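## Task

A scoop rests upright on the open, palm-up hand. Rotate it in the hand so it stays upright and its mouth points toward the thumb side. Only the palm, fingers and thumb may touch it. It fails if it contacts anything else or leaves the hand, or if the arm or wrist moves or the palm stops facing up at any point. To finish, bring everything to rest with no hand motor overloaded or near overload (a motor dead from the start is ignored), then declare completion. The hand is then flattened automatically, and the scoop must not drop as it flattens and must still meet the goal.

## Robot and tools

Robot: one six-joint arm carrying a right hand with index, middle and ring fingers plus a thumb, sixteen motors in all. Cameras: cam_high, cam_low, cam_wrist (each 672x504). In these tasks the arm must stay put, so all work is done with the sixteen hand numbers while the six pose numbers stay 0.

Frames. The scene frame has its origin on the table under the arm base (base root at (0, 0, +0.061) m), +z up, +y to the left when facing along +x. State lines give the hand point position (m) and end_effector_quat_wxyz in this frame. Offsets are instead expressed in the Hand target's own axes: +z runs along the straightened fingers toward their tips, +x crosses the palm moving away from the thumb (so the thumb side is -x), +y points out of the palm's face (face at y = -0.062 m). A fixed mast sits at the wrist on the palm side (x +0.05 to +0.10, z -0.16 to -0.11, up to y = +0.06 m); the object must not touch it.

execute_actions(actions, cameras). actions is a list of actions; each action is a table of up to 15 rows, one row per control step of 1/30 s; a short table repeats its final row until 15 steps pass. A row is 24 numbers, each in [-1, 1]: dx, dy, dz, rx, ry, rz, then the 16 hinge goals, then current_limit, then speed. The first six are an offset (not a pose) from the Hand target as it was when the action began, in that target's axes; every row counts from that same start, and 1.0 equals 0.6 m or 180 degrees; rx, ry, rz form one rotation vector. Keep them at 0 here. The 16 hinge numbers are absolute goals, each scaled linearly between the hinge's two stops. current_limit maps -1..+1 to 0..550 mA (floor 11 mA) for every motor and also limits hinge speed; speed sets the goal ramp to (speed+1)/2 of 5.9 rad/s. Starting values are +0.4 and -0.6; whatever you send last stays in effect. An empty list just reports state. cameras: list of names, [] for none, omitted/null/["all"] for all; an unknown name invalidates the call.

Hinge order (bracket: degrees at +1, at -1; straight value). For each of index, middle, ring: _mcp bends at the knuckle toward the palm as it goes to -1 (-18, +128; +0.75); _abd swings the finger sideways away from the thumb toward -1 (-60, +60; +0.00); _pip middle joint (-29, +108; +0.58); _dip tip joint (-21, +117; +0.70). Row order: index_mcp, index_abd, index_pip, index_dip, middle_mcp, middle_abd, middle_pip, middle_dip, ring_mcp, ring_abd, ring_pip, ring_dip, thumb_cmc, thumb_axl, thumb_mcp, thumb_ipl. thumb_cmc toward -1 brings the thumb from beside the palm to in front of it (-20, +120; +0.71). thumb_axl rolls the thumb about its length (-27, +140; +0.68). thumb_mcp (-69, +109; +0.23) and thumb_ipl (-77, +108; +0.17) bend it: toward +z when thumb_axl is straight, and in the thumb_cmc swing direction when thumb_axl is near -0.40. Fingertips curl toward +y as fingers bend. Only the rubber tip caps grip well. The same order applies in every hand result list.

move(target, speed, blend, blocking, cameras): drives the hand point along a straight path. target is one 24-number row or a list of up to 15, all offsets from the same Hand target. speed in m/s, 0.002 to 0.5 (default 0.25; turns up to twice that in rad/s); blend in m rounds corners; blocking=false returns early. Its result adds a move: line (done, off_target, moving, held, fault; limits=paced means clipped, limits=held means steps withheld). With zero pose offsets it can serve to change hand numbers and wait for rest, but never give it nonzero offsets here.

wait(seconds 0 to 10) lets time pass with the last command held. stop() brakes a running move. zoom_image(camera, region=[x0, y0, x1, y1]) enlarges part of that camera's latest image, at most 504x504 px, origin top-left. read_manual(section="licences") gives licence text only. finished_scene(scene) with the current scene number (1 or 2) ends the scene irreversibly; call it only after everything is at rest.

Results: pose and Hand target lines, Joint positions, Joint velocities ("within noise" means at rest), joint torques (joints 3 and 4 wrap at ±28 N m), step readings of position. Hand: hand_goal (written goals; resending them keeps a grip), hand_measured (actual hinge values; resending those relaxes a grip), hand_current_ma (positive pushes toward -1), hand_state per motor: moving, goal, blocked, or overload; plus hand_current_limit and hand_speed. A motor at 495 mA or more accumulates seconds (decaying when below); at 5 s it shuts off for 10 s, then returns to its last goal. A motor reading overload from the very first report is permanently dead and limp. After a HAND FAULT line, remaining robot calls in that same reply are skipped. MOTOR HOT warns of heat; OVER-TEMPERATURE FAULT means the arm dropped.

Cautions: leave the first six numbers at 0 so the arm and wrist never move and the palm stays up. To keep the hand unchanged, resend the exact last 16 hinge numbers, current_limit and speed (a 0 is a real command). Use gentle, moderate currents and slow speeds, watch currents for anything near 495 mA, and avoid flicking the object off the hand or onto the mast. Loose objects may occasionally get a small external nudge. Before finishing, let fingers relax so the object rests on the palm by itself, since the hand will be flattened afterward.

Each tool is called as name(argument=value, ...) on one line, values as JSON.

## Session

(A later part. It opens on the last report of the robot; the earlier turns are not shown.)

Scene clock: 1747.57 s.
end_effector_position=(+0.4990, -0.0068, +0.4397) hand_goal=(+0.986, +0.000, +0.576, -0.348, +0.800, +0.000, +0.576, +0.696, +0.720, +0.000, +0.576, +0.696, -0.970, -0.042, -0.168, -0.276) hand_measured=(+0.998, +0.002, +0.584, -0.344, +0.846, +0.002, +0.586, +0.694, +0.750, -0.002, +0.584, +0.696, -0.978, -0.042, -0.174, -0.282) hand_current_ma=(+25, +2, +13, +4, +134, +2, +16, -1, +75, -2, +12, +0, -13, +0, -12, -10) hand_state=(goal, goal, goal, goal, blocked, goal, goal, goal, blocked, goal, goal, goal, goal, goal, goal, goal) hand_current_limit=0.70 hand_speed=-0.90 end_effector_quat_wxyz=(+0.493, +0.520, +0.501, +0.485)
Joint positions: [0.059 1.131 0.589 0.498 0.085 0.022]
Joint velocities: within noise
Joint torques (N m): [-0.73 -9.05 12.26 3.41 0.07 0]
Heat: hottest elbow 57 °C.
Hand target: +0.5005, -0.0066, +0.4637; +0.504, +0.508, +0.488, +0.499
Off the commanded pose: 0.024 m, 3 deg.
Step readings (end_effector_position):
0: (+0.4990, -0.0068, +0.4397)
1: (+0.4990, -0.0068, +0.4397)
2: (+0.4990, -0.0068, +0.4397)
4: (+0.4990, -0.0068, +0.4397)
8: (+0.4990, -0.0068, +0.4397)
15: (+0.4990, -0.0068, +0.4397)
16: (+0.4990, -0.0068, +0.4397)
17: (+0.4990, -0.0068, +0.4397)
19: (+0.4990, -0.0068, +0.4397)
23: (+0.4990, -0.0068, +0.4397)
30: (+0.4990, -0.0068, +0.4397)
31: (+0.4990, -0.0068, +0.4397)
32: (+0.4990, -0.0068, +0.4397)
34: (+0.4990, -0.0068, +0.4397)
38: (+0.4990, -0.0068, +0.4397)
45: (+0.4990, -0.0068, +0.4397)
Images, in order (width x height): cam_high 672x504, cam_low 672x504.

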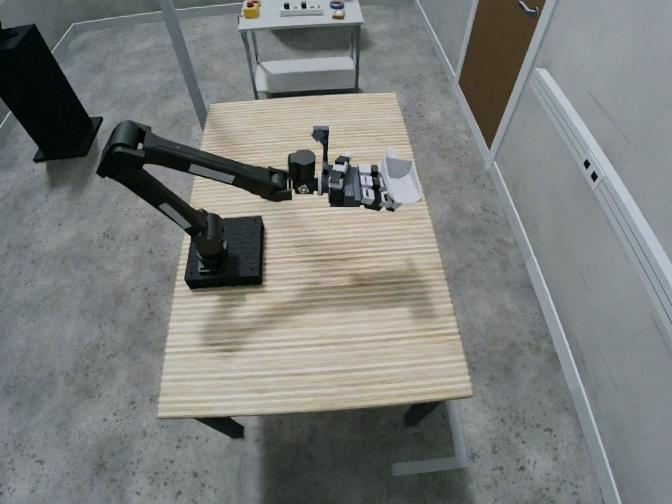

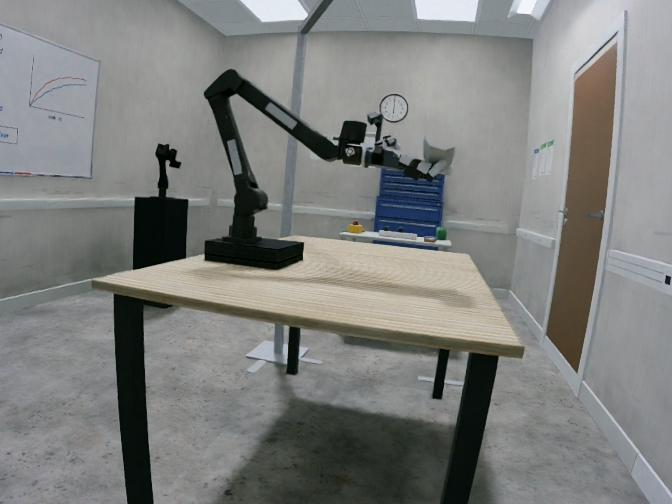

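execute_actions(actions=[])

zoom_image(camera="cam_wrist", region=[80, 0, 500, 400])

zoom_image(camera="cam_low", region=[410, 130, 470, 190])

zoom_image(camera="cam_high", region=[370, 140, 430, 210])

Scene clock: 1772.57 s.
end_effector_position=(+0.4990, -0.0068, +0.4397) hand_goal=(+0.986, +0.000, +0.576, -0.348, +0.800, +0.000, +0.576, +0.696, +0.720, +0.000, +0.576, +0.696, -0.970, -0.042, -0.168, -0.276) hand_measured=(+0.998, +0.002, +0.584, -0.344, +0.846, +0.002, +0.586, +0.694, +0.750, -0.002, +0.584, +0.696, -0.978, -0.042, -0.174, -0.282) hand_current_ma=(+25, +2, +13, +4, +134, +2, +16, -1, +75, -2, +12, +0, -13, +0, -12, -10) hand_state=(goal, goal, goal, goal, blocked, goal, goal, goal, blocked, goal, goal, goal, goal, goal, goal, goal) hand_current_limit=0.70 hand_speed=-0.90 end_effector_quat_wxyz=(+0.493, +0.520, +0.501, +0.485)
Joint positions: [0.059 1.131 0.589 0.498 0.085 0.022]
Joint velocities: within noise
Joint torques (N m): [-0.85 -9.05 12.29 3.44 0.09 0]
Heat: hottest elbow 57 °C.
Hand target: +0.5005, -0.0066, +0.4637; +0.504, +0.508, +0.488, +0.499
Off the commanded pose: 0.024 m, 3 deg.
camera_calibration:
cam_wrist: T_world_to_cam=[[0.0570984, -0.793722, 0.605594, -0.255253], [-0.779359, -0.414545, -0.469842, 0.540928], [0.623971, -0.445148, -0.642264, 0.0899363], [0, 0, 0, 1]] pos_world=[0.380034, 0.0616746, 0.466494]

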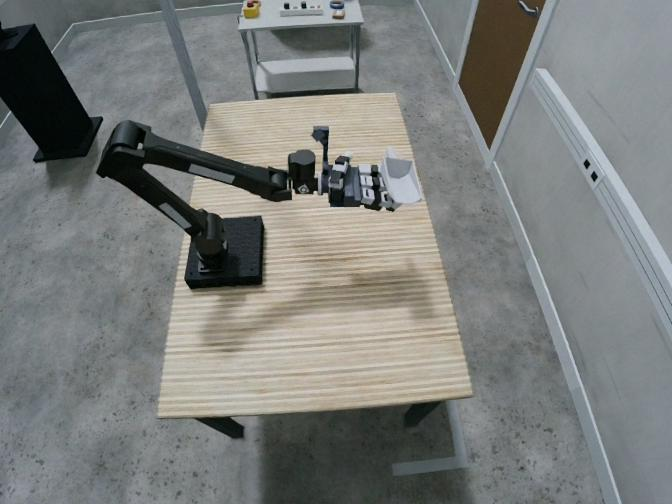

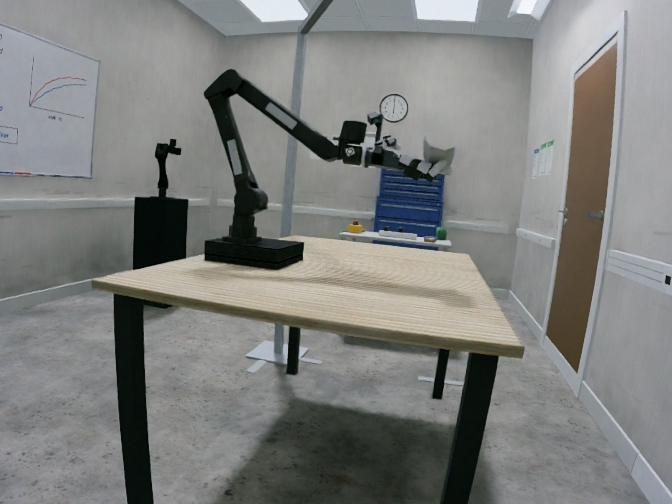

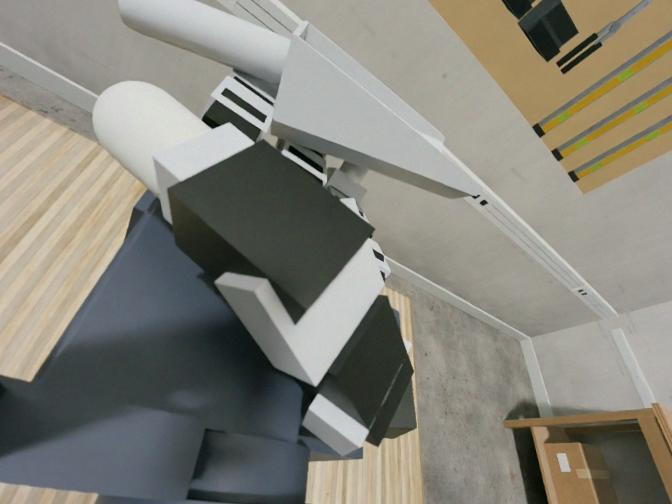

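Scaled by 1.200 from the camera's 672x504 image, which has a finer 960x720 frame.

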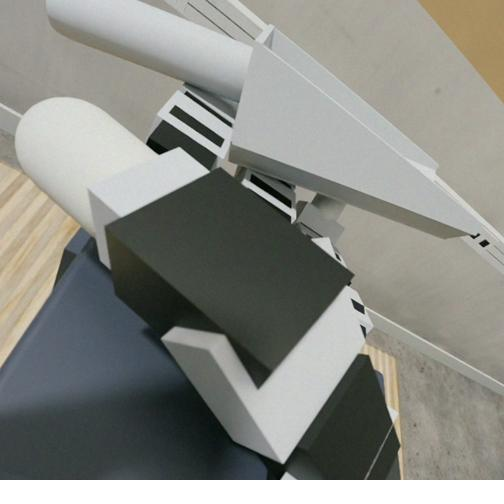

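Scaled by 8.400 from the camera's 672x504 image, which has a finer 960x720 frame.

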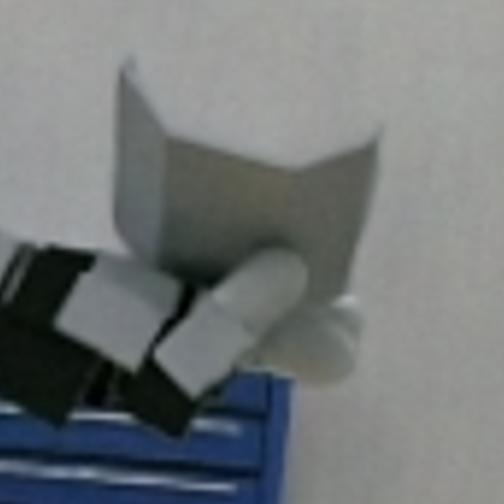

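Scaled by 7.200 from the camera's 672x504 image, which has a finer 960x720 frame.

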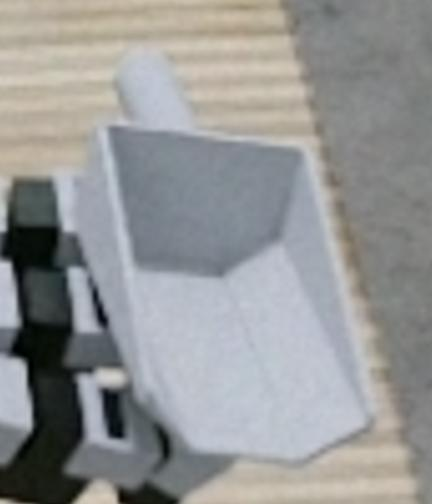

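execute_actions(actions=[[[0,0,0,0,0,0,0.986,0,0.576,-0.348,0.775,0,0.576,0.696,0.72,0,0.576,0.696,-0.971,-0.042,-0.169,-0.276,0.7,-0.92]],[[0,0,0,0,0,0,0.986,0,0.576,-0.348,0.755,0,0.576,0.696,0.72,0,0.576,0.696,-0.971,-0.042,-0.169,-0.276,0.7,-0.92]]], cameras=["cam_high","cam_low"])

zoom_image(camera="cam_high", region=[370, 140, 430, 210])

zoom_image(camera="cam_low", region=[410, 130, 470, 190])

Scene clock: 1935.07 s.
end_effector_position=(+0.4990, -0.0068, +0.4397) hand_goal=(+0.986, +0.000, +0.576, -0.348, +0.756, +0.000, +0.576, +0.696, +0.720, +0.000, +0.576, +0.696, -0.970, -0.042, -0.168, -0.276) hand_measured=(+0.998, +0.002, +0.584, -0.344, +0.836, +0.002, +0.586, +0.696, +0.748, -0.002, +0.584, +0.696, -0.978, -0.042, -0.174, -0.282) hand_current_ma=(+25, +2, +13, +4, +271, +2, +17, +0, +72, -2, +12, +0, -13, +0, -12, -10) hand_state=(goal, goal, goal, goal, blocked, goal, goal, goal, blocked, goal, goal, goal, goal, goal, goal, goal) hand_current_limit=0.70 hand_speed=-0.92 end_effector_quat_wxyz=(+0.493, +0.520, +0.501, +0.485)
Joint positions: [0.059 1.131 0.589 0.498 0.085 0.022]
Joint velocities: within noise
Joint torques (N m): [-0.5 -9.05 12.22 3.43 0.08 0.01]
Heat: hottest elbow 57 °C.
Hand target: +0.5005, -0.0066, +0.4637; +0.504, +0.508, +0.488, +0.499
Off the commanded pose: 0.024 m, 3 deg.
Step readings (end_effector_position):
0: (+0.4990, -0.0068, +0.4397)
1: (+0.4990, -0.0068, +0.4397)
2: (+0.4990, -0.0068, +0.4397)
4: (+0.4990, -0.0068, +0.4397)
8: (+0.4990, -0.0068, +0.4397)
15: (+0.4990, -0.0068, +0.4397)
16: (+0.4990, -0.0068, +0.4397)
17: (+0.4990, -0.0068, +0.4397)
19: (+0.4990, -0.0068, +0.4397)
23: (+0.4990, -0.0068, +0.4397)
30: (+0.4990, -0.0068, +0.4397)
Images, in order (width x height): cam_high 672x504, cam_low 672x504.

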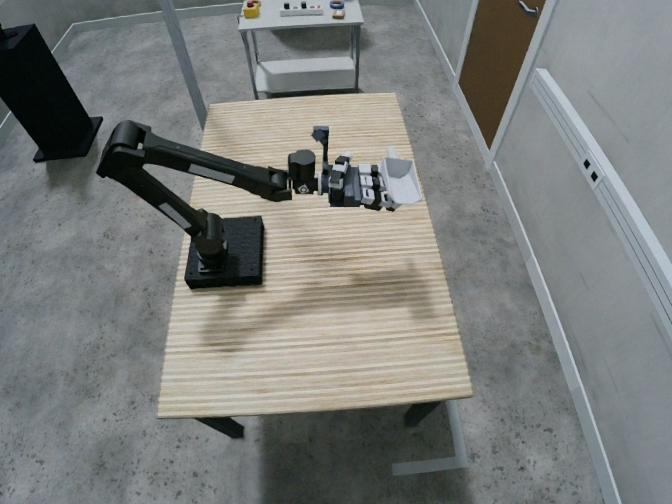

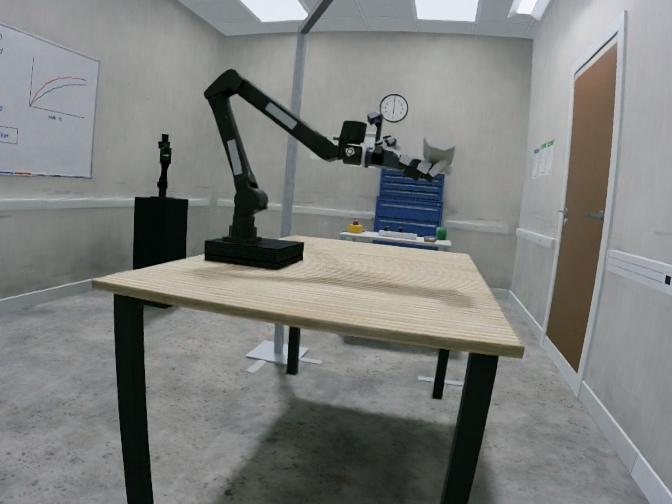

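Scaled by 7.200 from the camera's 672x504 image, which has a finer 960x720 frame.

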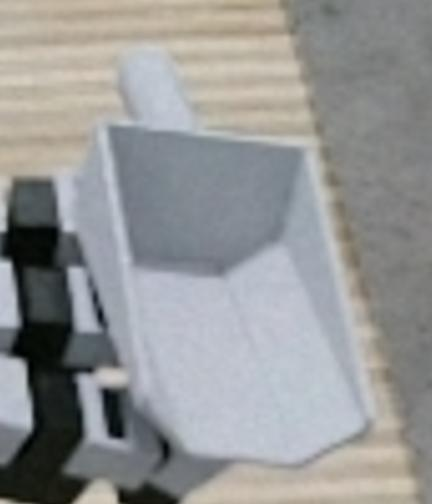

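Scaled by 8.400 from the camera's 672x504 image, which has a finer 960x720 frame.

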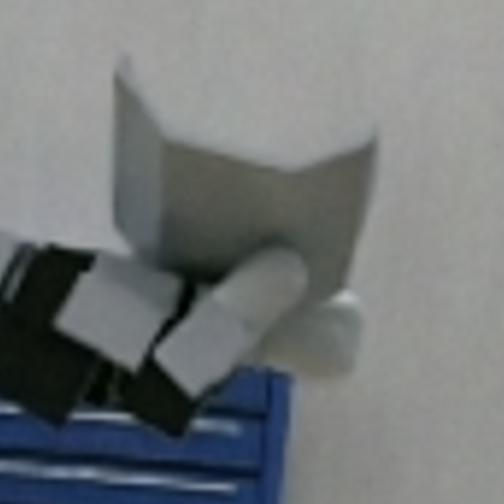

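execute_actions(actions=[[[0,0,0,0,0,0,0.986,0,0.576,-0.348,0.735,0,0.576,0.696,0.72,0,0.576,0.696,-0.971,-0.042,-0.169,-0.276,0.7,-0.92]],[[0,0,0,0,0,0,0.986,0,0.576,-0.348,0.715,0,0.576,0.696,0.72,0,0.576,0.696,-0.971,-0.042,-0.169,-0.276,0.7,-0.92]]], cameras=["cam_high","cam_low"])

zoom_image(camera="cam_high", region=[370, 140, 430, 210])

zoom_image(camera="cam_low", region=[410, 130, 470, 190])

Scene clock: 1955.13 s.
end_effector_position=(+0.4990, -0.0068, +0.4397) hand_goal=(+0.986, +0.000, +0.576, -0.348, +0.716, +0.000, +0.576, +0.696, +0.720, +0.000, +0.576, +0.696, -0.970, -0.042, -0.168, -0.276) hand_measured=(+0.998, +0.002, +0.584, -0.344, +0.792, +0.002, +0.586, +0.696, +0.748, -0.002, +0.584, +0.696, -0.978, -0.042, -0.174, -0.282) hand_current_ma=(+25, +2, +13, +4, +253, +2, +18, +0, +71, -2, +12, +0, -13, +0, -12, -10) hand_state=(goal, goal, goal, goal, blocked, goal, goal, goal, blocked, goal, goal, goal, goal, goal, goal, goal) hand_current_limit=0.70 hand_speed=-0.92 end_effector_quat_wxyz=(+0.493, +0.520, +0.501, +0.485)
Joint positions: [0.059 1.131 0.589 0.498 0.085 0.022]
Joint velocities: within noise
Joint torques (N m): [-0.73 -9.17 12.27 3.47 0.09 0]
Heat: hottest elbow 57 °C.
Hand target: +0.5005, -0.0066, +0.4637; +0.504, +0.508, +0.488, +0.499
Off the commanded pose: 0.024 m, 3 deg.
Step readings (end_effector_position):
0: (+0.4990, -0.0068, +0.4397)
1: (+0.4990, -0.0068, +0.4397)
2: (+0.4990, -0.0068, +0.4397)
4: (+0.4990, -0.0068, +0.4397)
8: (+0.4990, -0.0068, +0.4397)
15: (+0.4990, -0.0068, +0.4397)
16: (+0.4990, -0.0068, +0.4397)
17: (+0.4990, -0.0068, +0.4397)
19: (+0.4990, -0.0068, +0.4397)
23: (+0.4990, -0.0068, +0.4397)
30: (+0.4990, -0.0068, +0.4397)
Images, in order (width x height): cam_high 672x504, cam_low 672x504.

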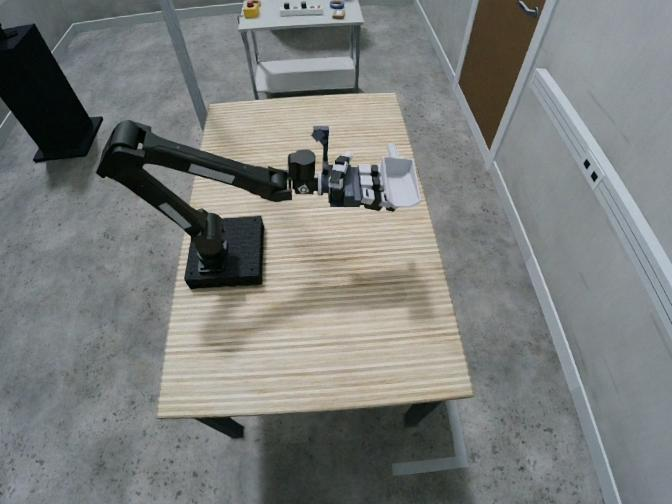

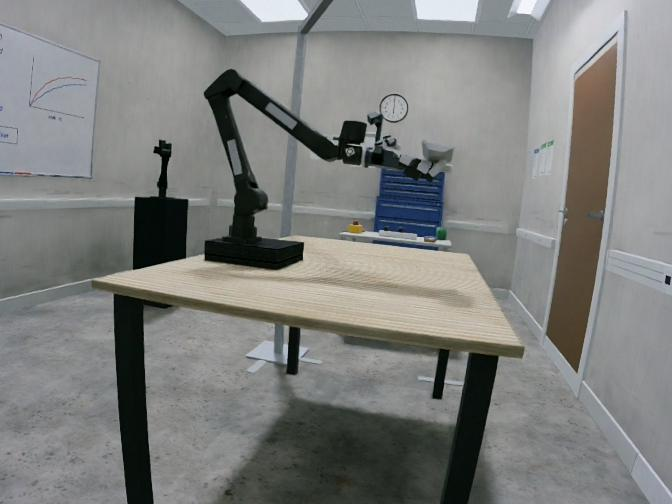

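Scaled by 7.200 from the camera's 672x504 image, which has a finer 960x720 frame.

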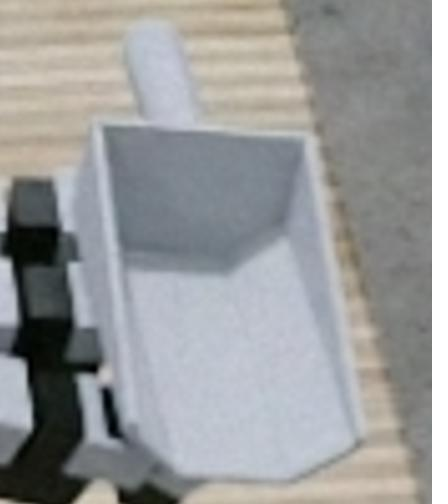

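Scaled by 8.400 from the camera's 672x504 image, which has a finer 960x720 frame.

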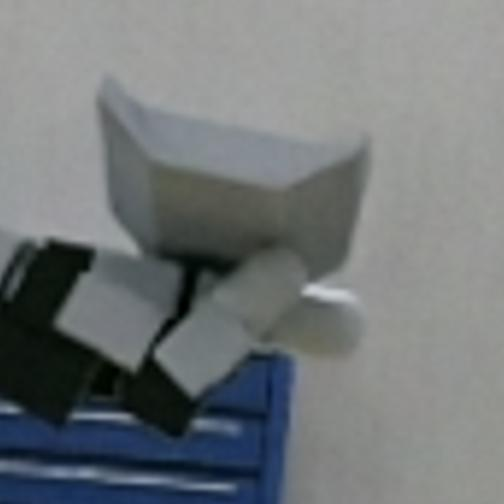

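execute_actions(actions=[[[0,0,0,0,0,0,0.986,0,0.576,-0.348,0.695,0,0.576,0.696,0.72,0,0.576,0.696,-0.971,-0.042,-0.169,-0.276,0.7,-0.93]],[[0,0,0,0,0,0,0.986,0,0.576,-0.348,0.68,0,0.576,0.696,0.72,0,0.576,0.696,-0.971,-0.042,-0.169,-0.276,0.7,-0.93]]], cameras=["cam_high","cam_low","cam_wrist"])

zoom_image(camera="cam_high", region=[370, 140, 430, 210])

zoom_image(camera="cam_low", region=[410, 130, 470, 190])

Scene clock: 1968.00 s.
end_effector_position=(+0.4990, -0.0068, +0.4397) hand_goal=(+0.986, +0.000, +0.576, -0.348, +0.680, +0.000, +0.576, +0.696, +0.720, +0.000, +0.576, +0.696, -0.970, -0.042, -0.168, -0.276) hand_measured=(+0.998, +0.002, +0.584, -0.344, +0.754, +0.002, +0.586, +0.696, +0.748, -0.002, +0.584, +0.696, -0.978, -0.042, -0.174, -0.282) hand_current_ma=(+25, +2, +13, +4, +245, +2, +18, +0, +71, -2, +12, +0, -13, +0, -12, -10) hand_state=(goal, goal, goal, goal, blocked, goal, goal, goal, blocked, goal, goal, goal, goal, goal, goal, goal) hand_current_limit=0.70 hand_speed=-0.93 end_effector_quat_wxyz=(+0.493, +0.520, +0.501, +0.485)
Joint positions: [0.059 1.131 0.589 0.498 0.085 0.022]
Joint velocities: within noise
Joint torques (N m): [-0.44 -9.17 12.29 3.45 0.08 0.01]
Heat: hottest elbow 57 °C.
Hand target: +0.5005, -0.0066, +0.4637; +0.504, +0.508, +0.488, +0.499
Off the commanded pose: 0.024 m, 3 deg.
Step readings (end_effector_position):
0: (+0.4990, -0.0068, +0.4397)
1: (+0.4990, -0.0068, +0.4397)
2: (+0.4990, -0.0068, +0.4397)
4: (+0.4990, -0.0068, +0.4397)
8: (+0.4990, -0.0068, +0.4397)
15: (+0.4990, -0.0068, +0.4397)
16: (+0.4990, -0.0068, +0.4397)
17: (+0.4990, -0.0068, +0.4397)
19: (+0.4990, -0.0068, +0.4397)
23: (+0.4990, -0.0068, +0.4397)
30: (+0.4990, -0.0068, +0.4397)
camera_calibration:
cam_wrist: T_world_to_cam=[[0.0570984, -0.793722, 0.605594, -0.255253], [-0.779359, -0.414545, -0.469842, 0.540928], [0.623971, -0.445148, -0.642264, 0.0899363], [0, 0, 0, 1]] pos_world=[0.380034, 0.0616746, 0.466494]

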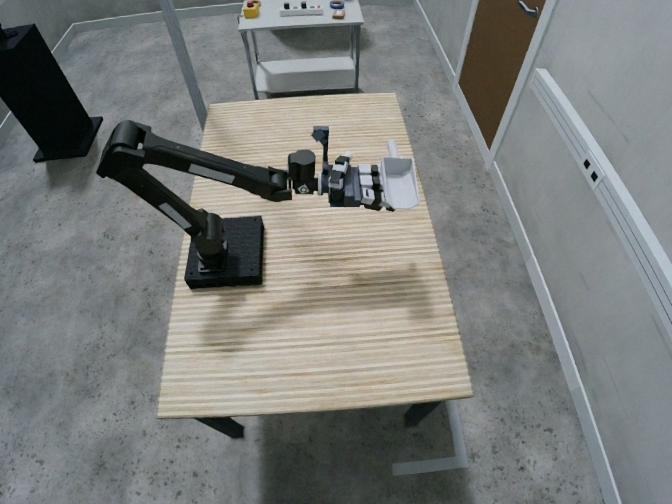

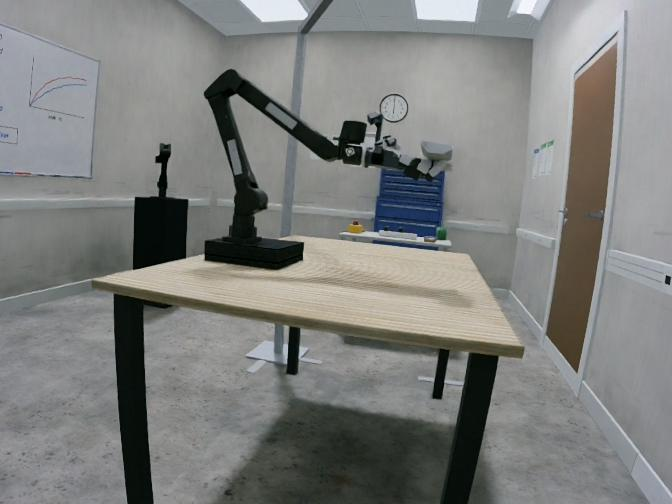

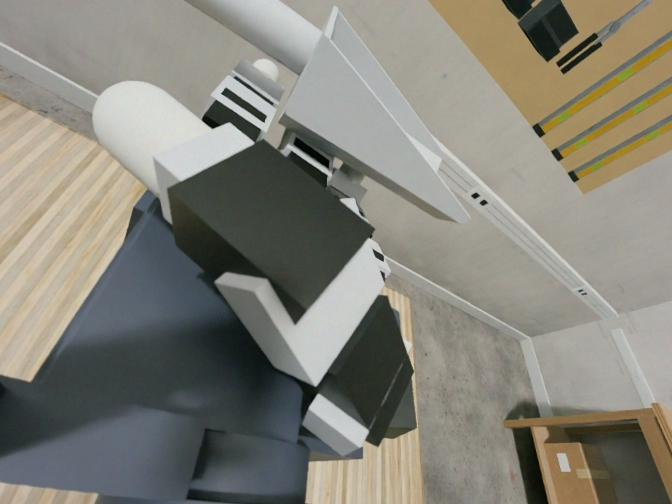

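Scaled by 7.200 from the camera's 672x504 image, which has a finer 960x720 frame.

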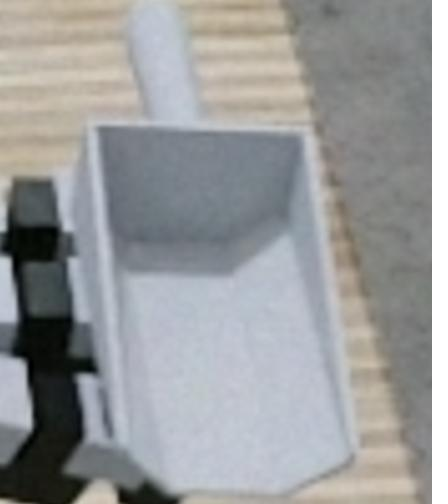

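Scaled by 8.400 from the camera's 672x504 image, which has a finer 960x720 frame.

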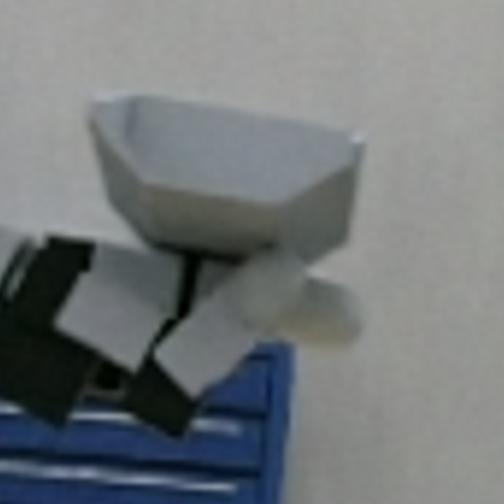

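execute_actions(actions=[[[0,0,0,0,0,0,0.986,0,0.576,-0.348,0.68,0,0.576,0.696,0.72,-0.2,0.576,0.696,-0.971,-0.042,-0.169,-0.276,0.7,-0.93]],[[0,0,0,0,0,0,0.986,0,0.576,-0.348,0.68,-0.06,0.576,0.696,0.72,-0.22,0.576,0.696,-0.971,-0.042,-0.169,-0.276,0.7,-0.95]]], cameras=["cam_high","cam_low","cam_wrist"])

zoom_image(camera="cam_high", region=[370, 140, 430, 210])

zoom_image(camera="cam_low", region=[410, 130, 470, 190])

Scene clock: 2015.47 s.
end_effector_position=(+0.4990, -0.0068, +0.4397) hand_goal=(+0.986, +0.000, +0.576, -0.348, +0.680, -0.060, +0.576, +0.696, +0.720, -0.220, +0.576, +0.696, -0.970, -0.042, -0.168, -0.276) hand_measured=(+0.998, +0.002, +0.584, -0.344, +0.754, -0.054, +0.586, +0.696, +0.748, -0.216, +0.584, +0.696, -0.978, -0.042, -0.174, -0.282) hand_current_ma=(+25, +2, +13, +4, +245, +8, +18, +0, +71, +4, +12, +0, -13, +0, -12, -10) hand_state=(goal, goal, goal, goal, blocked, goal, goal, goal, blocked, goal, goal, goal, goal, goal, goal, goal) hand_current_limit=0.70 hand_speed=-0.95 end_effector_quat_wxyz=(+0.493, +0.520, +0.501, +0.485)
Joint positions: [0.059 1.131 0.589 0.498 0.085 0.022]
Joint velocities: within noise
Joint torques (N m): [-0.62 -9.23 12.22 3.48 0.08 0.01]
Heat: hottest elbow 57 °C.
Hand target: +0.5005, -0.0066, +0.4637; +0.504, +0.508, +0.488, +0.499
Off the commanded pose: 0.024 m, 3 deg.
Step readings (end_effector_position):
0: (+0.4990, -0.0068, +0.4397)
1: (+0.4990, -0.0068, +0.4397)
2: (+0.4990, -0.0068, +0.4397)
4: (+0.4990, -0.0068, +0.4397)
8: (+0.4990, -0.0068, +0.4397)
15: (+0.4990, -0.0068, +0.4397)
16: (+0.4990, -0.0068, +0.4397)
17: (+0.4990, -0.0068, +0.4397)
19: (+0.4990, -0.0068, +0.4397)
23: (+0.4990, -0.0068, +0.4397)
30: (+0.4990, -0.0068, +0.4397)
camera_calibration:
cam_wrist: T_world_to_cam=[[0.0570984, -0.793722, 0.605594, -0.255253], [-0.779359, -0.414545, -0.469842, 0.540928], [0.623971, -0.445148, -0.642264, 0.0899363], [0, 0, 0, 1]] pos_world=[0.380034, 0.0616746, 0.466494]

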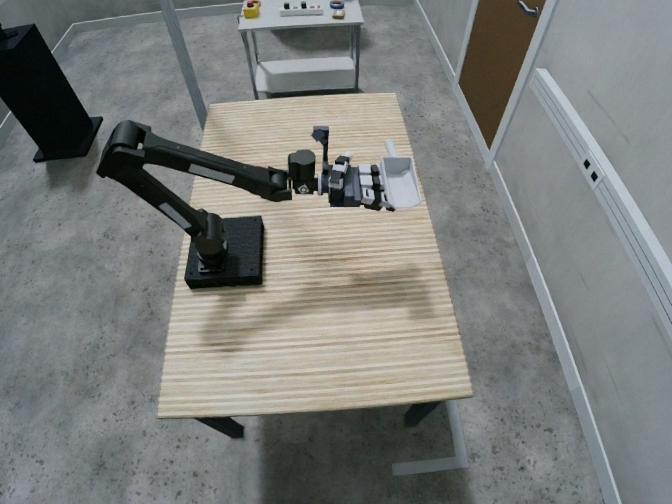

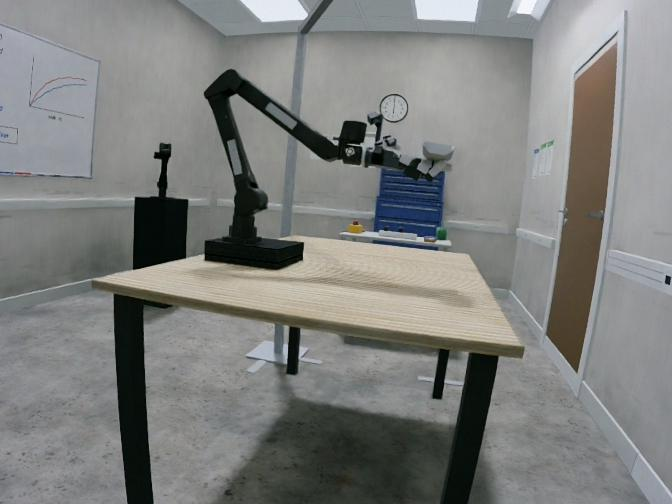

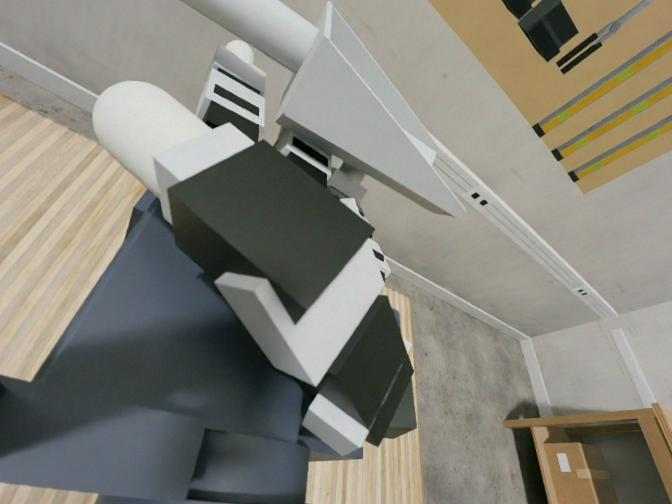

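Scaled by 7.200 from the camera's 672x504 image, which has a finer 960x720 frame.

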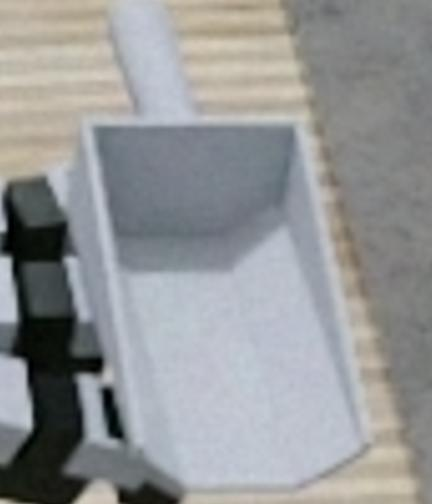

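Scaled by 8.400 from the camera's 672x504 image, which has a finer 960x720 frame.

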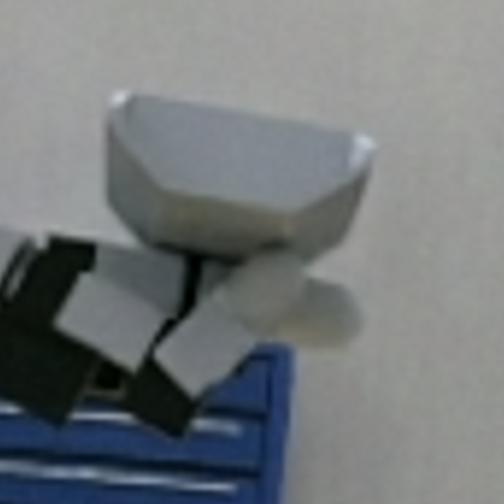

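execute_actions(actions=[[[0,0,0,0,0,0,0.986,0,0.576,-0.348,0.68,-0.12,0.576,0.696,0.72,-0.3,0.576,0.696,-0.971,-0.042,-0.169,-0.276,0.7,-0.95]],[[0,0,0,0,0,0,0.986,0,0.576,-0.348,0.68,-0.18,0.576,0.696,0.72,-0.3,0.576,0.696,-0.971,-0.042,-0.169,-0.276,0.7,-0.95]]], cameras=["cam_high","cam_low","cam_wrist"])

zoom_image(camera="cam_high", region=[370, 140, 430, 210])

zoom_image(camera="cam_low", region=[410, 130, 470, 190])

Scene clock: 2026.13 s.
end_effector_position=(+0.4990, -0.0068, +0.4397) hand_goal=(+0.986, +0.000, +0.576, -0.348, +0.680, -0.180, +0.576, +0.696, +0.720, -0.300, +0.576, +0.696, -0.970, -0.042, -0.168, -0.276) hand_measured=(+0.998, +0.002, +0.584, -0.344, +0.752, -0.172, +0.586, +0.696, +0.748, -0.296, +0.584, +0.696, -0.978, -0.042, -0.174, -0.282) hand_current_ma=(+25, +2, +13, +4, +242, +9, +18, +0, +70, +4, +12, +0, -13, +0, -12, -10) hand_state=(goal, goal, goal, goal, blocked, goal, goal, goal, blocked, goal, goal, goal, goal, goal, goal, goal) hand_current_limit=0.70 hand_speed=-0.95 end_effector_quat_wxyz=(+0.493, +0.520, +0.501, +0.485)
Joint positions: [0.059 1.131 0.589 0.498 0.085 0.022]
Joint velocities: within noise
Joint torques (N m): [-0.56 -9.05 12.27 3.47 0.07 0.03]
Heat: hottest elbow 57 °C.
Hand target: +0.5005, -0.0066, +0.4637; +0.504, +0.508, +0.488, +0.499
Off the commanded pose: 0.024 m, 3 deg.
Step readings (end_effector_position):
0: (+0.4990, -0.0068, +0.4397)
1: (+0.4990, -0.0068, +0.4397)
2: (+0.4990, -0.0068, +0.4397)
4: (+0.4990, -0.0068, +0.4397)
8: (+0.4990, -0.0068, +0.4397)
15: (+0.4990, -0.0068, +0.4397)
16: (+0.4990, -0.0068, +0.4397)
17: (+0.4990, -0.0068, +0.4397)
19: (+0.4990, -0.0068, +0.4397)
23: (+0.4990, -0.0068, +0.4397)
30: (+0.4990, -0.0068, +0.4397)
camera_calibration:
cam_wrist: T_world_to_cam=[[0.0570984, -0.793722, 0.605594, -0.255253], [-0.779359, -0.414545, -0.469842, 0.540928], [0.623971, -0.445148, -0.642264, 0.0899363], [0, 0, 0, 1]] pos_world=[0.380034, 0.0616746, 0.466494]

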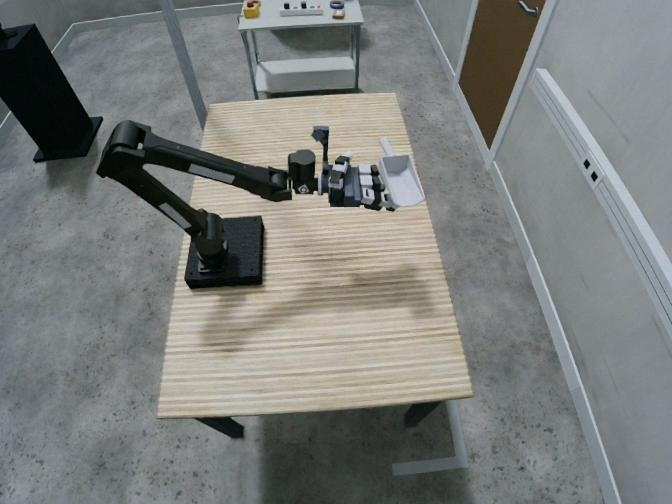

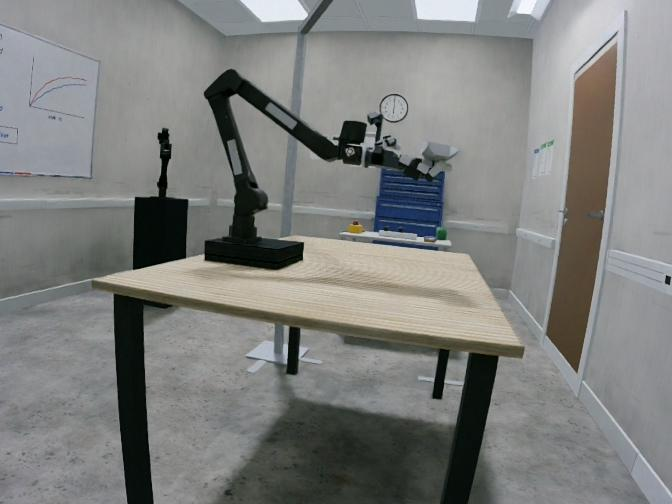

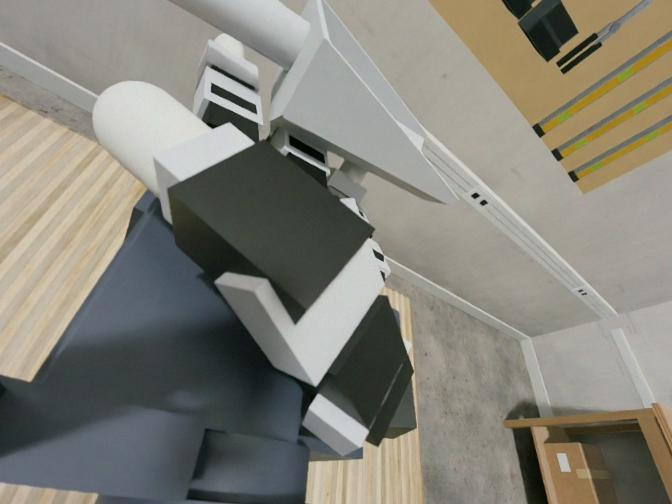

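Scaled by 7.200 from the camera's 672x504 image, which has a finer 960x720 frame.

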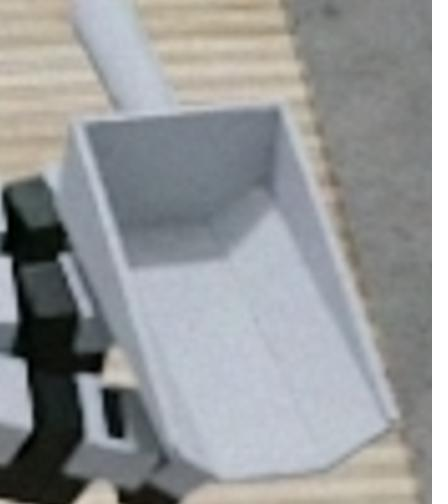

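Scaled by 8.400 from the camera's 672x504 image, which has a finer 960x720 frame.

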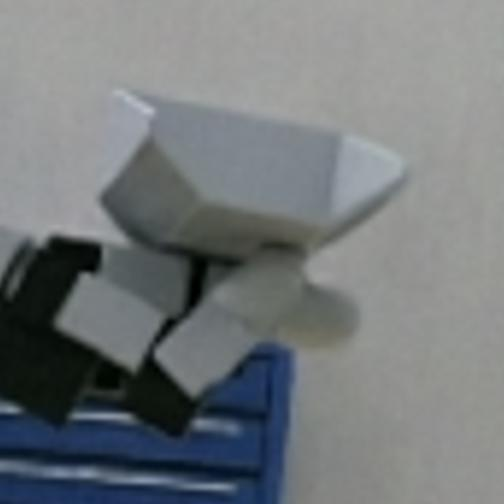

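zoom_image(camera="cam_wrist", region=[180, 0, 480, 220])

zoom_image(camera="cam_high", region=[375, 150, 415, 190])

Scaled by 1.680 from the camera's 672x504 image, which has a finer 960x720 frame.

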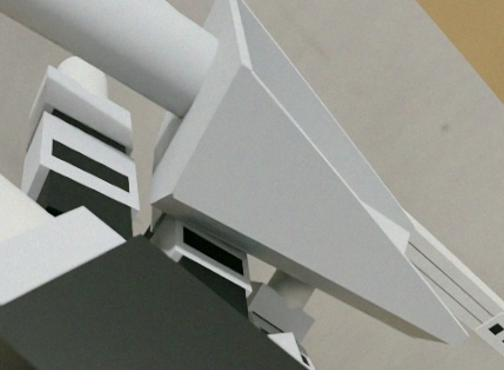

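Scaled by 12.600 from the camera's 672x504 image, which has a finer 960x720 frame.

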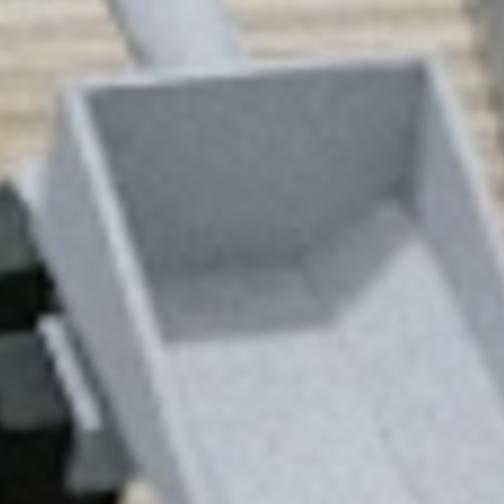

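execute_actions(actions=[[[0,0,0,0,0,0,0.986,0,0.576,-0.348,0.68,-0.18,0.576,0.696,0.68,-0.3,0.576,0.696,-0.971,-0.042,-0.169,-0.276,0.7,-0.95]],[[0,0,0,0,0,0,0.986,0,0.576,-0.348,0.68,-0.18,0.576,0.696,0.65,-0.3,0.576,0.696,-0.971,-0.042,-0.169,-0.276,0.7,-0.95]]], cameras=["cam_high","cam_low","cam_wrist"])

zoom_image(camera="cam_wrist", region=[180, 0, 480, 220])

zoom_image(camera="cam_low", region=[410, 130, 470, 190])

Scene clock: 2066.67 s.
end_effector_position=(+0.4990, -0.0068, +0.4397) hand_goal=(+0.986, +0.000, +0.576, -0.348, +0.680, -0.180, +0.576, +0.696, +0.650, -0.300, +0.576, +0.696, -0.970, -0.042, -0.168, -0.276) hand_measured=(+0.998, +0.002, +0.584, -0.344, +0.752, -0.172, +0.586, +0.696, +0.678, -0.296, +0.584, +0.696, -0.978, -0.042, -0.174, -0.282) hand_current_ma=(+25, +2, +13, +4, +242, +9, +18, +0, +71, +3, +12, +0, -13, +0, -12, -10) hand_state=(goal, goal, goal, goal, blocked, goal, goal, goal, blocked, goal, goal, goal, goal, goal, goal, goal) hand_current_limit=0.70 hand_speed=-0.95 end_effector_quat_wxyz=(+0.493, +0.520, +0.501, +0.485)
Joint positions: [0.059 1.131 0.589 0.498 0.085 0.022]
Joint velocities: within noise
Joint torques (N m): [-0.79 -9.11 12.3 3.45 0.08 0.02]
Heat: hottest elbow 58 °C.
Hand target: +0.5005, -0.0066, +0.4637; +0.504, +0.508, +0.488, +0.499
Off the commanded pose: 0.024 m, 3 deg.
Step readings (end_effector_position):
0: (+0.4990, -0.0068, +0.4397)
1: (+0.4990, -0.0068, +0.4397)
2: (+0.4990, -0.0068, +0.4397)
4: (+0.4990, -0.0068, +0.4397)
8: (+0.4990, -0.0068, +0.4397)
15: (+0.4990, -0.0068, +0.4397)
16: (+0.4990, -0.0068, +0.4397)
17: (+0.4990, -0.0068, +0.4397)
19: (+0.4990, -0.0068, +0.4397)
23: (+0.4990, -0.0068, +0.4397)
30: (+0.4990, -0.0068, +0.4397)
camera_calibration:
cam_wrist: T_world_to_cam=[[0.0570984, -0.793722, 0.605594, -0.255253], [-0.779359, -0.414545, -0.469842, 0.540928], [0.623971, -0.445148, -0.642264, 0.0899363], [0, 0, 0, 1]] pos_world=[0.380034, 0.0616746, 0.466494]

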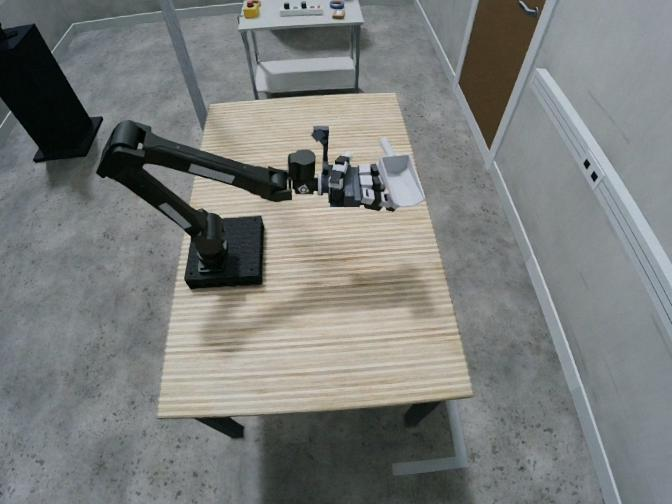

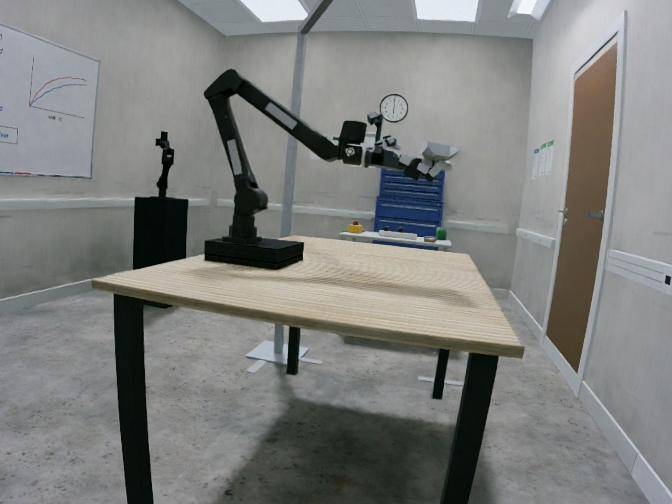

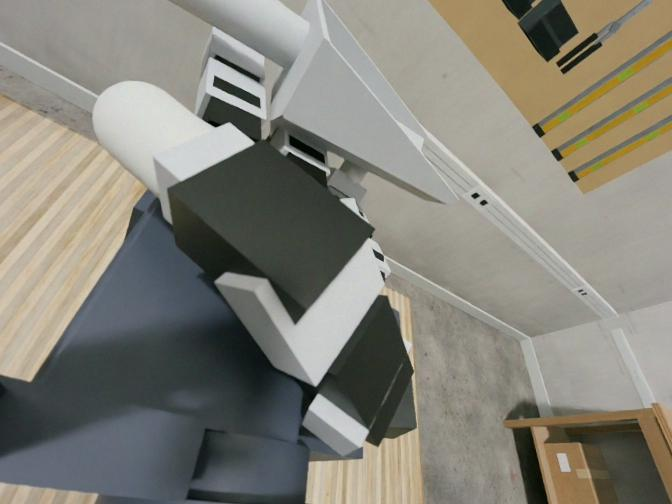

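Scaled by 1.680 from the camera's 672x504 image, which has a finer 960x720 frame.

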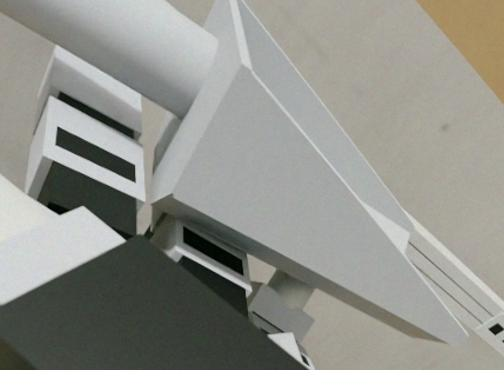

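Scaled by 8.400 from the camera's 672x504 image, which has a finer 960x720 frame.

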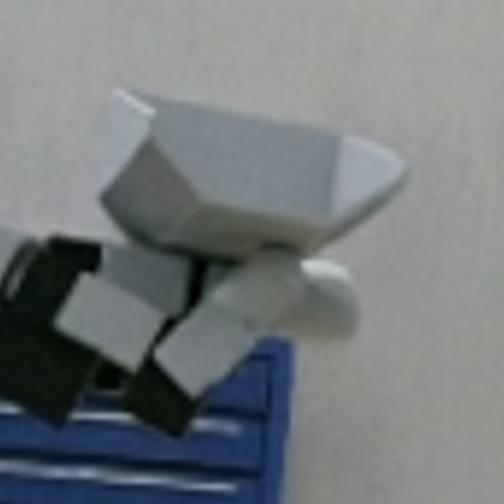

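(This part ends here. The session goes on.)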